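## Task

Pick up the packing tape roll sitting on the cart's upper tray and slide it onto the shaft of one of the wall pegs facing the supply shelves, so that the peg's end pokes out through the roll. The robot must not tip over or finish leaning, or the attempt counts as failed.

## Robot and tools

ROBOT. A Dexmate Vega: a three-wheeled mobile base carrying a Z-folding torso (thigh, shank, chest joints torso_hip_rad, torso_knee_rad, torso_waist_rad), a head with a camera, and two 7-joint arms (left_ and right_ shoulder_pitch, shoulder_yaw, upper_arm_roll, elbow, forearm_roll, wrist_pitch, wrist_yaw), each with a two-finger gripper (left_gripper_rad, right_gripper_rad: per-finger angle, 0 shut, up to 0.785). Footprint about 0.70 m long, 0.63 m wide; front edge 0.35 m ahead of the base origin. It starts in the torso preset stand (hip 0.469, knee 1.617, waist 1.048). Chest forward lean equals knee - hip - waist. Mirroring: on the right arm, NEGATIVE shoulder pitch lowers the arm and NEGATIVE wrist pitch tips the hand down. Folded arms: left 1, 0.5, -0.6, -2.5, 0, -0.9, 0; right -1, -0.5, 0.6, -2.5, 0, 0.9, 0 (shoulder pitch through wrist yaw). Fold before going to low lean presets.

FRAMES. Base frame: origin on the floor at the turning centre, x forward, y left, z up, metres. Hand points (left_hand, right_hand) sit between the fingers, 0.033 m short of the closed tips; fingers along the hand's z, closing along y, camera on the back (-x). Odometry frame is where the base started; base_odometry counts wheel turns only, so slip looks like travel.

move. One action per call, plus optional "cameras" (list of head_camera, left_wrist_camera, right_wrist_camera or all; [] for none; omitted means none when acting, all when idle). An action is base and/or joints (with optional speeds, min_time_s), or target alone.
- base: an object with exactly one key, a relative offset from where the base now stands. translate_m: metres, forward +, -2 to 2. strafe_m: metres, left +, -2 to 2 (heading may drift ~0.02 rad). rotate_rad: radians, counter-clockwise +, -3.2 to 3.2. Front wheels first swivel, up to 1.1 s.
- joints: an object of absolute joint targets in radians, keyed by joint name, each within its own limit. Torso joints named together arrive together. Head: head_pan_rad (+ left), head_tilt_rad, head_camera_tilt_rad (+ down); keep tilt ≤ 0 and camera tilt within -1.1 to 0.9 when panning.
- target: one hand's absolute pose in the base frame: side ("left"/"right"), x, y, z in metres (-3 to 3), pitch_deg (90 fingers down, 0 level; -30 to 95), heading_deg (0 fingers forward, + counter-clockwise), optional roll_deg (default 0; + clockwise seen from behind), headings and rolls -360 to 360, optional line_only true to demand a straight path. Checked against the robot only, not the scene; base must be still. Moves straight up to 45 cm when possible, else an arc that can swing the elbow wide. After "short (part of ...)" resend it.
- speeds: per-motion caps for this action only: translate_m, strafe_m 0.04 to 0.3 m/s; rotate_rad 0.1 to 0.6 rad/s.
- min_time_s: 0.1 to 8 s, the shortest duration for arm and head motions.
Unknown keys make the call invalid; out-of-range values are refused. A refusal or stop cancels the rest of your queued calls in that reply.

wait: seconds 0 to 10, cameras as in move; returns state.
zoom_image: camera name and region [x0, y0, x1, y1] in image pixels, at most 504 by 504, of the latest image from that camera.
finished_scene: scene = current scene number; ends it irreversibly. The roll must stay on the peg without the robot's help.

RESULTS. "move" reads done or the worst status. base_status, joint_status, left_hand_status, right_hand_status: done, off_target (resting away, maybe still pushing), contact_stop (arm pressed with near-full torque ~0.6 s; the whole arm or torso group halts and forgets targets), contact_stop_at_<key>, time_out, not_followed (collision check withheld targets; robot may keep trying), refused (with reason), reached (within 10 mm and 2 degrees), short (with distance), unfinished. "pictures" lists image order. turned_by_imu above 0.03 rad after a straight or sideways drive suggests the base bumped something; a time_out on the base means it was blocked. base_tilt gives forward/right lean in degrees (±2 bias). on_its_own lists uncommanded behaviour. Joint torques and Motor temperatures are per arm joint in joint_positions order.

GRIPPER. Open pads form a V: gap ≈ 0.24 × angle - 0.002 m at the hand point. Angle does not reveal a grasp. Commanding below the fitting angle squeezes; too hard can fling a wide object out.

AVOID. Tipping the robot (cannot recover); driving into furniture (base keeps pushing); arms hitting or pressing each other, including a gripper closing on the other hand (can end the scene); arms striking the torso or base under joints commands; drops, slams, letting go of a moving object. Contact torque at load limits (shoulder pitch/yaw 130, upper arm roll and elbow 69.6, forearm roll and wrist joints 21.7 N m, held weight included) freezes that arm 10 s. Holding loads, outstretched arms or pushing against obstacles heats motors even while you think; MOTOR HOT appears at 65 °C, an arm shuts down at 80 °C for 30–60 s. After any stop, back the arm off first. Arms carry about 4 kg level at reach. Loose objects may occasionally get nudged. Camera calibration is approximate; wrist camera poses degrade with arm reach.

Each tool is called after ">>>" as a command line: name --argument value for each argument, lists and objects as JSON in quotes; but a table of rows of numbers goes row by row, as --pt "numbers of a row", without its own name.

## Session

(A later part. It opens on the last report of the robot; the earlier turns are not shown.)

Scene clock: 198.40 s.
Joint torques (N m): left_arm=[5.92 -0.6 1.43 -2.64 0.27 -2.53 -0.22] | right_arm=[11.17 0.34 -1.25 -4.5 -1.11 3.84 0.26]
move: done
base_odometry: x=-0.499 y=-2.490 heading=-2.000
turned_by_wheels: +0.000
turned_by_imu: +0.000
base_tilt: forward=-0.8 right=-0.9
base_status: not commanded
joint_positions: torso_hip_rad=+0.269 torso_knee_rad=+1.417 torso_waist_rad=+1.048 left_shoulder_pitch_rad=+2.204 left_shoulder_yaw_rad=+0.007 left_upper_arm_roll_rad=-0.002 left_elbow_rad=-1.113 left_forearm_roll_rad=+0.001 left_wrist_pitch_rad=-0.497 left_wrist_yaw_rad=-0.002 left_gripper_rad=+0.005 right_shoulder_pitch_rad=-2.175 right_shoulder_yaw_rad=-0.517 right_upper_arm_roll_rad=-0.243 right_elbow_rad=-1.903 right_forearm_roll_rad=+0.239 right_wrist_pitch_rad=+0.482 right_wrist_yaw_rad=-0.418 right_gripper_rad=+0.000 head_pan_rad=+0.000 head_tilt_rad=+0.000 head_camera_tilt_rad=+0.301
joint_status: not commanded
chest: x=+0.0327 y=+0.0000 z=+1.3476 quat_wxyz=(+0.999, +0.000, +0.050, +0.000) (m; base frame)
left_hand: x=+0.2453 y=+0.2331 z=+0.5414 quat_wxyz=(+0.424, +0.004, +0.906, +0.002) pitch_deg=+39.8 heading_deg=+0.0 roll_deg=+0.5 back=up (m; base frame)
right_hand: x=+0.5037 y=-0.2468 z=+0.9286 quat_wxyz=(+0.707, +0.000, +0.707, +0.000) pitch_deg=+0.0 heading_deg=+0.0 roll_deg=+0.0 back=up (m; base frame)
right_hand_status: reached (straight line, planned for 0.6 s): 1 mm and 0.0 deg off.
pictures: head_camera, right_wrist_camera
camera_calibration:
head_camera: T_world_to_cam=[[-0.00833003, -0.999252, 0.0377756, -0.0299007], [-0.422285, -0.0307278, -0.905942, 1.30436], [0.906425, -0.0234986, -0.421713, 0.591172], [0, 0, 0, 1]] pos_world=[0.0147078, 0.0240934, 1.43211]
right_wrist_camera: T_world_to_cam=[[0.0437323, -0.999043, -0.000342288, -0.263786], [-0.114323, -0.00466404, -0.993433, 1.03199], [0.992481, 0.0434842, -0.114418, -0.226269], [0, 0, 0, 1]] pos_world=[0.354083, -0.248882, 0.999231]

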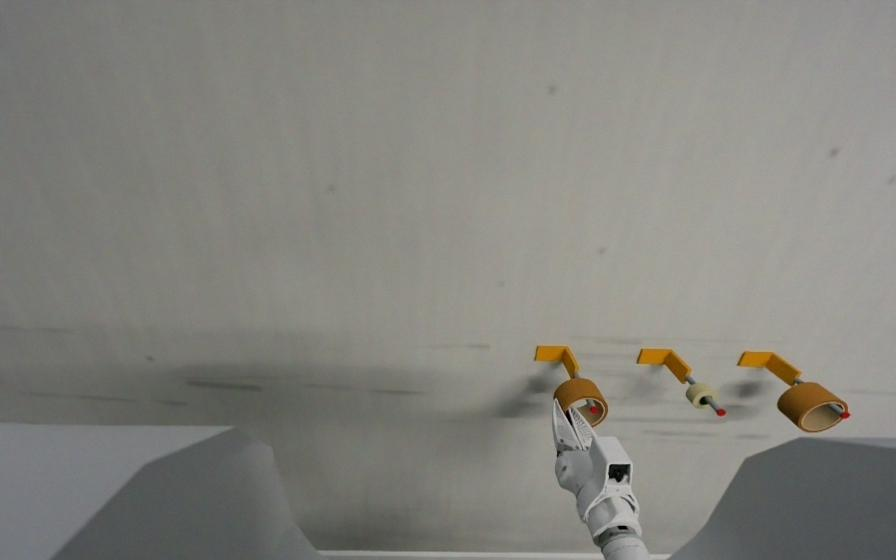

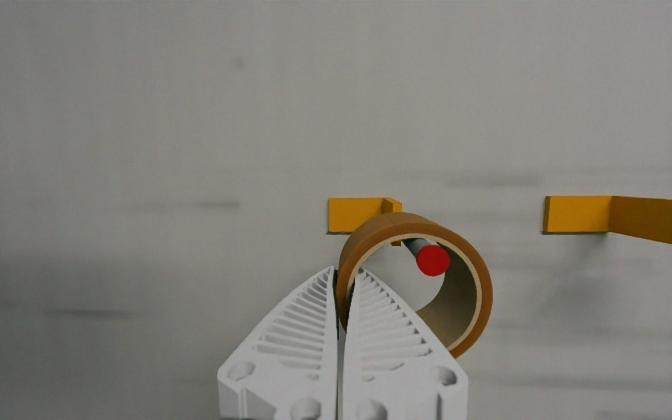

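>>> move --target '{"side":"right","x":0.508,"y":-0.2465,"z":0.92,"pitch_deg":0,"heading_deg":0,"roll_deg":0,"line_only":true}' --cameras '["right_wrist_camera","head_camera"]'

>>> zoom_image --camera "right_wrist_camera" --region '[330, 180, 530, 340]'

>>> zoom_image --camera "head_camera" --region '[490, 330, 650, 430]'

Scene clock: 204.97 s.
Joint torques (N m): left_arm=[6.61 2.61 -2.26 -1.47 -0.24 -2.41 0.45] | right_arm=[8.67 0.52 -4.52 -3.89 -1.03 1.2 0.87]
move: done
base_odometry: x=-0.499 y=-2.490 heading=-2.000
turned_by_wheels: +0.000
turned_by_imu: +0.000
base_tilt: forward=-0.5 right=-0.8
base_status: not commanded
joint_positions: torso_hip_rad=+0.269 torso_knee_rad=+1.417 torso_waist_rad=+1.048 left_shoulder_pitch_rad=+2.204 left_shoulder_yaw_rad=+0.007 left_upper_arm_roll_rad=-0.002 left_elbow_rad=-1.113 left_forearm_roll_rad=+0.001 left_wrist_pitch_rad=-0.497 left_wrist_yaw_rad=-0.002 left_gripper_rad=+0.005 right_shoulder_pitch_rad=-2.150 right_shoulder_yaw_rad=-0.506 right_upper_arm_roll_rad=-0.254 right_elbow_rad=-1.862 right_forearm_roll_rad=+0.238 right_wrist_pitch_rad=+0.498 right_wrist_yaw_rad=-0.410 right_gripper_rad=+0.000 head_pan_rad=+0.000 head_tilt_rad=+0.000 head_camera_tilt_rad=+0.301
joint_status: not commanded
chest: x=+0.0327 y=+0.0000 z=+1.3476 quat_wxyz=(+0.999, +0.000, +0.050, +0.000) (m; base frame)
left_hand: x=+0.2453 y=+0.2331 z=+0.5414 quat_wxyz=(+0.424, +0.004, +0.906, +0.002) pitch_deg=+39.8 heading_deg=+0.0 roll_deg=+0.5 back=up (m; base frame)
right_hand: x=+0.5075 y=-0.2469 z=+0.9209 quat_wxyz=(+0.707, +0.000, +0.707, +0.000) pitch_deg=+0.0 heading_deg=+0.0 roll_deg=+0.0 back=up (m; base frame)
right_hand_status: reached (straight line, planned for 0.4 s): 1 mm and 0.0 deg off.
pictures: head_camera, right_wrist_camera
camera_calibration:
head_camera: T_world_to_cam=[[-0.00833003, -0.999252, 0.0377756, -0.0299007], [-0.422285, -0.0307278, -0.905942, 1.30436], [0.906425, -0.0234986, -0.421713, 0.591172], [0, 0, 0, 1]] pos_world=[0.0147078, 0.0240934, 1.43211]
right_wrist_camera: T_world_to_cam=[[0.0434271, -0.999057, -0.000375743, -0.264014], [-0.113736, -0.00457025, -0.9935, 1.02465], [0.992561, 0.0431876, -0.113828, -0.231602], [0, 0, 0, 1]] pos_world=[0.357884, -0.24908, 0.991527]

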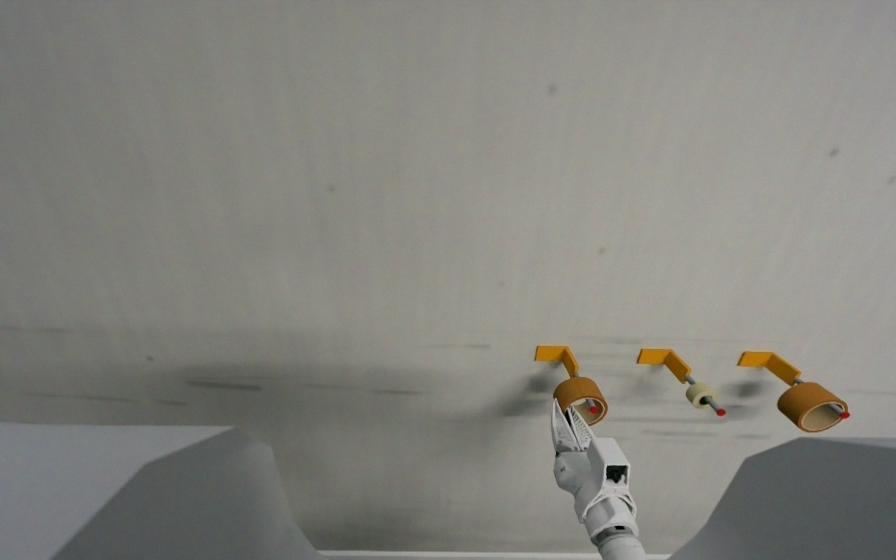

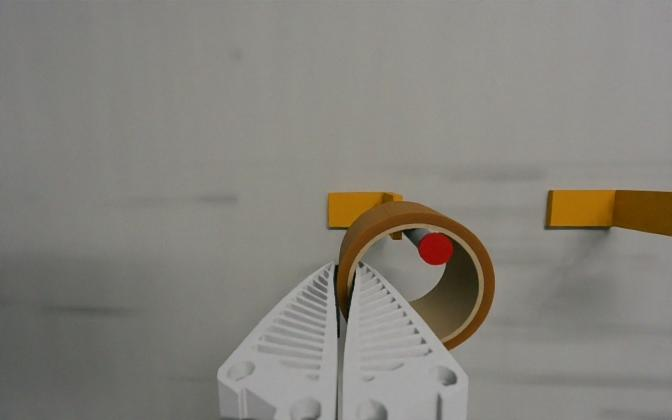

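Scaled by 2.520 from the camera's 672x420 image, which has a finer 960x600 frame.

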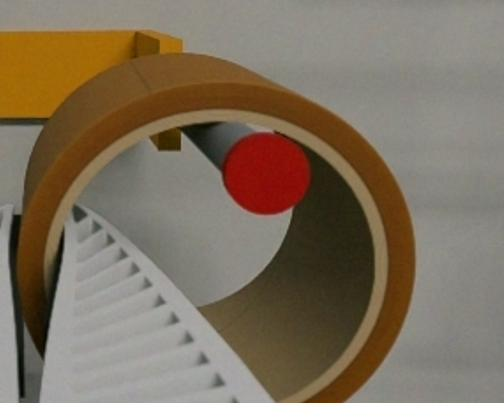

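Scaled by 3.150 from the camera's 896x560 image, which has a finer 960x600 frame.

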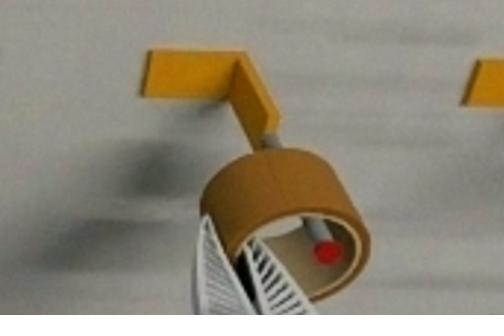

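>>> move --target '{"side":"right","x":0.508,"y":-0.2465,"z":0.917,"pitch_deg":0,"heading_deg":0,"roll_deg":0,"line_only":true}'

>>> move --joints '{"right_gripper_rad":0.04}' --cameras '["right_wrist_camera"]'

>>> move --joints '{"right_gripper_rad":0.12}' --cameras '["right_wrist_camera","head_camera"]'

>>> zoom_image --camera "right_wrist_camera" --region '[310, 180, 530, 360]'

>>> zoom_image --camera "head_camera" --region '[490, 330, 650, 430]'

Scene clock: 211.40 s.
Joint torques (N m): left_arm=[8.15 0.96 -1.88 -4.26 -0.34 -2.55 0.25] | right_arm=[7.51 0.89 -4.38 -3.51 -1.26 0.78 0.93]
move: done
base_odometry: x=-0.499 y=-2.490 heading=-2.000
turned_by_wheels: +0.000
turned_by_imu: +0.000
base_tilt: forward=-0.5 right=-0.9
base_status: not commanded
joint_positions: torso_hip_rad=+0.269 torso_knee_rad=+1.417 torso_waist_rad=+1.048 left_shoulder_pitch_rad=+2.204 left_shoulder_yaw_rad=+0.007 left_upper_arm_roll_rad=-0.002 left_elbow_rad=-1.113 left_forearm_roll_rad=+0.001 left_wrist_pitch_rad=-0.497 left_wrist_yaw_rad=-0.002 left_gripper_rad=+0.005 right_shoulder_pitch_rad=-2.143 right_shoulder_yaw_rad=-0.503 right_upper_arm_roll_rad=-0.257 right_elbow_rad=-1.847 right_forearm_roll_rad=+0.237 right_wrist_pitch_rad=+0.506 right_wrist_yaw_rad=-0.408 right_gripper_rad=+0.000 head_pan_rad=+0.000 head_tilt_rad=+0.000 head_camera_tilt_rad=+0.301
joint_status: not commanded
chest: x=+0.0327 y=+0.0000 z=+1.3476 quat_wxyz=(+0.999, +0.000, +0.050, +0.000) (m; base frame)
left_hand: x=+0.2453 y=+0.2331 z=+0.5414 quat_wxyz=(+0.424, +0.004, +0.906, +0.002) pitch_deg=+39.8 heading_deg=+0.0 roll_deg=+0.5 back=up (m; base frame)
right_hand: x=+0.5080 y=-0.2469 z=+0.9180 quat_wxyz=(+0.707, +0.000, +0.707, +0.000) pitch_deg=+0.0 heading_deg=+0.0 roll_deg=+0.0 back=up (m; base frame)
right_hand_status: reached (straight line, planned for 0.3 s): 1 mm and 0.1 deg off.
camera_calibration:
head_camera: T_world_to_cam=[[-0.00833003, -0.999252, 0.0377756, -0.0299007], [-0.422285, -0.0307278, -0.905942, 1.30436], [0.906425, -0.0234986, -0.421713, 0.591172], [0, 0, 0, 1]] pos_world=[0.0147078, 0.0240934, 1.43211]
left_wrist_camera: T_world_to_cam=[[-0.0159109, -0.998375, 0.0547209, 0.199764], [-0.715748, -0.026842, -0.697842, 0.615153], [0.698177, -0.0502696, -0.714158, 0.377132], [0, 0, 0, 1]] pos_world=[0.180169, 0.234909, 0.68768]
right_wrist_camera: T_world_to_cam=[[0.0433135, -0.999061, -0.000450183, -0.263919], [-0.113433, -0.00447012, -0.993536, 1.02166], [0.992601, 0.0430846, -0.11352, -0.232685], [0, 0, 0, 1]] pos_world=[0.358285, -0.249079, 0.988525]

Scene clock: 211.87 s.
Joint torques (N m): left_arm=[7.11 -1.9 2.1 -1.76 -0.58 -1.72 0.35] | right_arm=[9.21 0.56 -4.06 -3.73 -1.14 1.13 1.08]
move: done
base_odometry: x=-0.499 y=-2.490 heading=-2.000
turned_by_wheels: +0.000
turned_by_imu: +0.000
base_tilt: forward=-0.6 right=-0.9
base_status: not commanded
joint_positions: torso_hip_rad=+0.269 torso_knee_rad=+1.417 torso_waist_rad=+1.048 left_shoulder_pitch_rad=+2.204 left_shoulder_yaw_rad=+0.007 left_upper_arm_roll_rad=-0.002 left_elbow_rad=-1.113 left_forearm_roll_rad=+0.001 left_wrist_pitch_rad=-0.497 left_wrist_yaw_rad=-0.002 left_gripper_rad=+0.005 right_shoulder_pitch_rad=-2.142 right_shoulder_yaw_rad=-0.502 right_upper_arm_roll_rad=-0.258 right_elbow_rad=-1.845 right_forearm_roll_rad=+0.237 right_wrist_pitch_rad=+0.508 right_wrist_yaw_rad=-0.407 right_gripper_rad=+0.040 head_pan_rad=+0.000 head_tilt_rad=+0.000 head_camera_tilt_rad=+0.301
joint_status: all done
chest: x=+0.0327 y=+0.0000 z=+1.3476 quat_wxyz=(+0.999, +0.000, +0.050, +0.000) (m; base frame)
left_hand: x=+0.2453 y=+0.2331 z=+0.5414 quat_wxyz=(+0.424, +0.004, +0.906, +0.002) pitch_deg=+39.8 heading_deg=+0.0 roll_deg=+0.5 back=up (m; base frame)
right_hand: x=+0.5080 y=-0.2469 z=+0.9174 quat_wxyz=(+0.707, +0.000, +0.707, +0.000) pitch_deg=+0.0 heading_deg=+0.0 roll_deg=+0.0 back=up (m; base frame)
pictures: right_wrist_camera
camera_calibration:
right_wrist_camera: T_world_to_cam=[[0.0434116, -0.999057, -0.00047025, -0.263934], [-0.11363, -0.00446989, -0.993513, 1.02112], [0.992574, 0.0431834, -0.113717, -0.232524], [0, 0, 0, 1]] pos_world=[0.358285, -0.24908, 0.987927]

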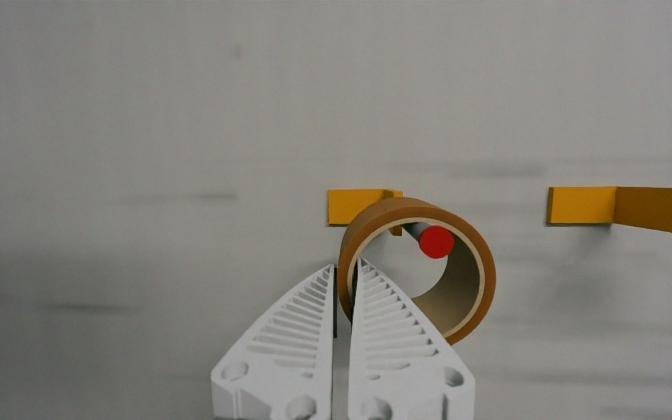

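Scene clock: 212.40 s.
Joint torques (N m): left_arm=[5.56 2.28 1.56 -2.82 -0.74 -2.78 0.06] | right_arm=[11.45 1 -1.38 -4.24 -0.89 3.02 0.25]
move: done
base_odometry: x=-0.499 y=-2.490 heading=-2.000
turned_by_wheels: +0.000
turned_by_imu: +0.000
base_tilt: forward=-0.4 right=-0.7
base_status: not commanded
joint_positions: torso_hip_rad=+0.269 torso_knee_rad=+1.417 torso_waist_rad=+1.048 left_shoulder_pitch_rad=+2.204 left_shoulder_yaw_rad=+0.007 left_upper_arm_roll_rad=-0.002 left_elbow_rad=-1.113 left_forearm_roll_rad=+0.001 left_wrist_pitch_rad=-0.497 left_wrist_yaw_rad=-0.002 left_gripper_rad=+0.005 right_shoulder_pitch_rad=-2.142 right_shoulder_yaw_rad=-0.502 right_upper_arm_roll_rad=-0.258 right_elbow_rad=-1.844 right_forearm_roll_rad=+0.237 right_wrist_pitch_rad=+0.508 right_wrist_yaw_rad=-0.407 right_gripper_rad=+0.120 head_pan_rad=+0.000 head_tilt_rad=+0.000 head_camera_tilt_rad=+0.301
joint_status: all done
chest: x=+0.0327 y=+0.0000 z=+1.3476 quat_wxyz=(+0.999, +0.000, +0.050, +0.000) (m; base frame)
left_hand: x=+0.2453 y=+0.2331 z=+0.5414 quat_wxyz=(+0.424, +0.004, +0.906, +0.002) pitch_deg=+39.8 heading_deg=+0.0 roll_deg=+0.5 back=up (m; base frame)
right_hand: x=+0.5079 y=-0.2467 z=+0.9170 quat_wxyz=(+0.707, +0.000, +0.707, +0.000) pitch_deg=+0.0 heading_deg=+0.0 roll_deg=+0.0 back=up (m; base frame)
pictures: head_camera, right_wrist_camera
camera_calibration:
head_camera: T_world_to_cam=[[-0.00833003, -0.999252, 0.0377756, -0.0299007], [-0.422285, -0.0307278, -0.905942, 1.30436], [0.906425, -0.0234986, -0.421713, 0.591172], [0, 0, 0, 1]] pos_world=[0.0147078, 0.0240934, 1.43211]
right_wrist_camera: T_world_to_cam=[[0.0438324, -0.999039, -0.000345523, -0.264002], [-0.114224, -0.00466794, -0.993444, 1.02091], [0.992488, 0.0435845, -0.114319, -0.231741], [0, 0, 0, 1]] pos_world=[0.358184, -0.248882, 0.98763]

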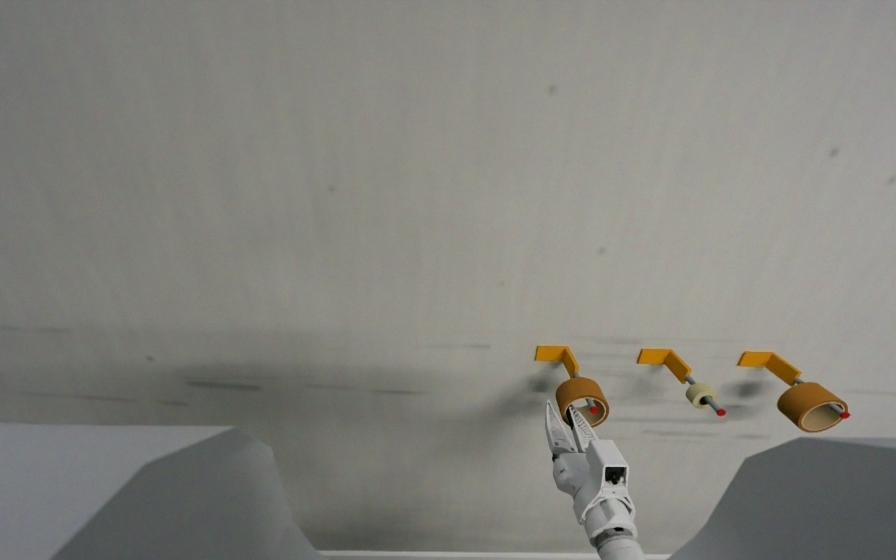

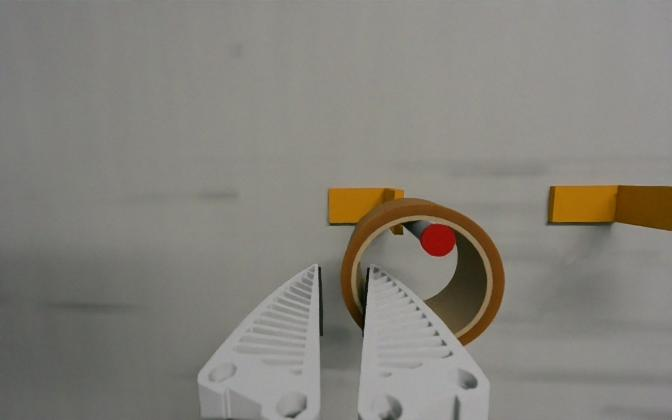

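Scaled by 2.291 from the camera's 672x420 image, which has a finer 960x600 frame.

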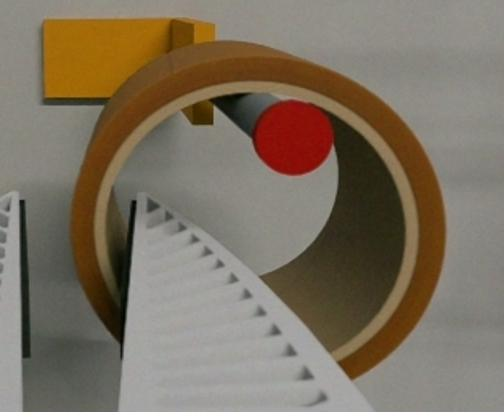

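Scaled by 3.150 from the camera's 896x560 image, which has a finer 960x600 frame.

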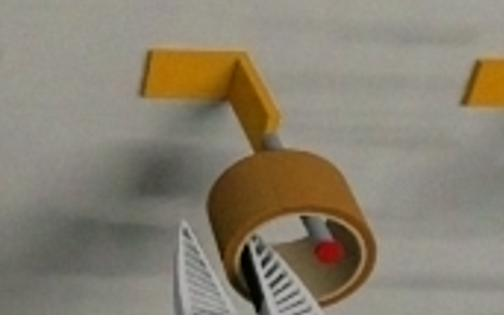

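Clear. Back off.

>>> move --base '{"translate_m":-0.25}' --speeds '{"translate_m":0.06}' --cameras '["right_wrist_camera","head_camera"]'

>>> zoom_image --camera "head_camera" --region '[470, 260, 630, 400]'

>>> zoom_image --camera "right_wrist_camera" --region '[320, 160, 480, 290]'

Scene clock: 221.83 s.
Joint torques (N m): left_arm=[6.56 0.8 0.65 -2.58 0.21 -2.27 0.38] | right_arm=[10.21 0.82 -1.63 -3.78 -0.79 2.86 0.09]
move: done
base_odometry: x=-0.395 y=-2.263 heading=-2.001
turned_by_wheels: -0.001
turned_by_imu: -0.002
base_tilt: forward=-0.7 right=-0.7
base_status: done
joint_positions: torso_hip_rad=+0.269 torso_knee_rad=+1.417 torso_waist_rad=+1.048 left_shoulder_pitch_rad=+2.204 left_shoulder_yaw_rad=+0.007 left_upper_arm_roll_rad=-0.002 left_elbow_rad=-1.113 left_forearm_roll_rad=+0.001 left_wrist_pitch_rad=-0.497 left_wrist_yaw_rad=-0.002 left_gripper_rad=+0.005 right_shoulder_pitch_rad=-2.142 right_shoulder_yaw_rad=-0.502 right_upper_arm_roll_rad=-0.258 right_elbow_rad=-1.844 right_forearm_roll_rad=+0.237 right_wrist_pitch_rad=+0.508 right_wrist_yaw_rad=-0.407 right_gripper_rad=+0.120 head_pan_rad=+0.000 head_tilt_rad=+0.000 head_camera_tilt_rad=+0.301
joint_status: not commanded
chest: x=+0.0326 y=+0.0000 z=+1.3476 quat_wxyz=(+0.999, +0.000, +0.050, +0.000) (m; base frame)
left_hand: x=+0.2453 y=+0.2331 z=+0.5414 quat_wxyz=(+0.424, +0.004, +0.905, +0.002) pitch_deg=+39.8 heading_deg=+0.0 roll_deg=+0.5 back=up (m; base frame)
right_hand: x=+0.5078 y=-0.2467 z=+0.9169 quat_wxyz=(+0.707, +0.000, +0.707, +0.000) pitch_deg=+0.0 heading_deg=+0.0 roll_deg=+0.0 back=up (m; base frame)
pictures: head_camera, right_wrist_camera
camera_calibration:
head_camera: T_world_to_cam=[[-0.00833584, -0.999252, 0.0377729, -0.0298976], [-0.422203, -0.0307251, -0.90598, 1.30437], [0.906463, -0.0234999, -0.421631, 0.591143], [0, 0, 0, 1]] pos_world=[0.0146089, 0.0240934, 1.4321]
right_wrist_camera: T_world_to_cam=[[0.0439321, -0.999034, -0.000353032, -0.26403], [-0.114125, -0.00466752, -0.993455, 1.02078], [0.992495, 0.0436849, -0.11422, -0.231828], [0, 0, 0, 1]] pos_world=[0.358184, -0.248883, 0.987529]

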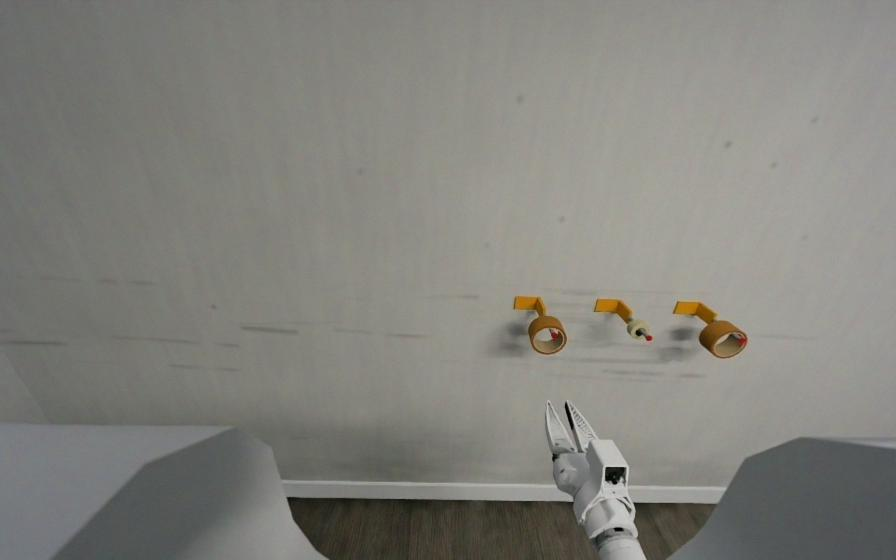

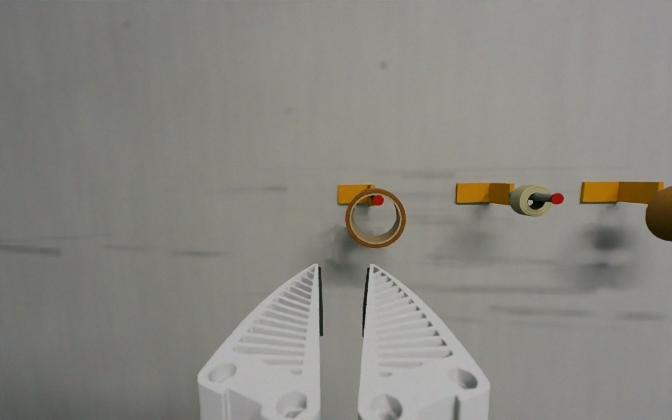

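Scaled by 3.150 from the camera's 896x560 image, which has a finer 960x600 frame.

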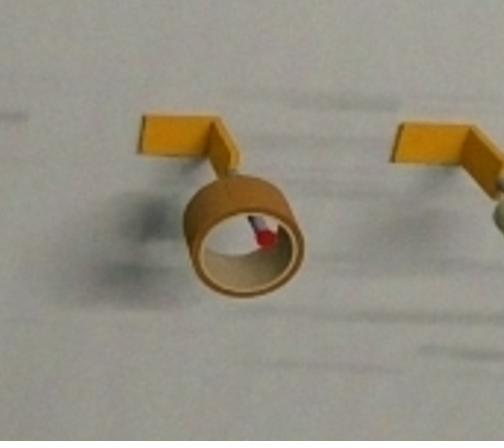

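Scaled by 3.150 from the camera's 672x420 image, which has a finer 960x600 frame.

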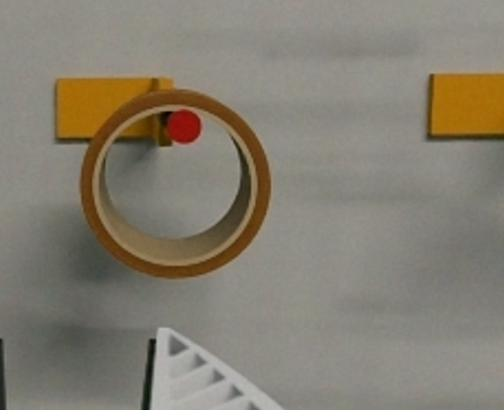

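>>> finished_scene --scene 3

The scene is finished: the task was done.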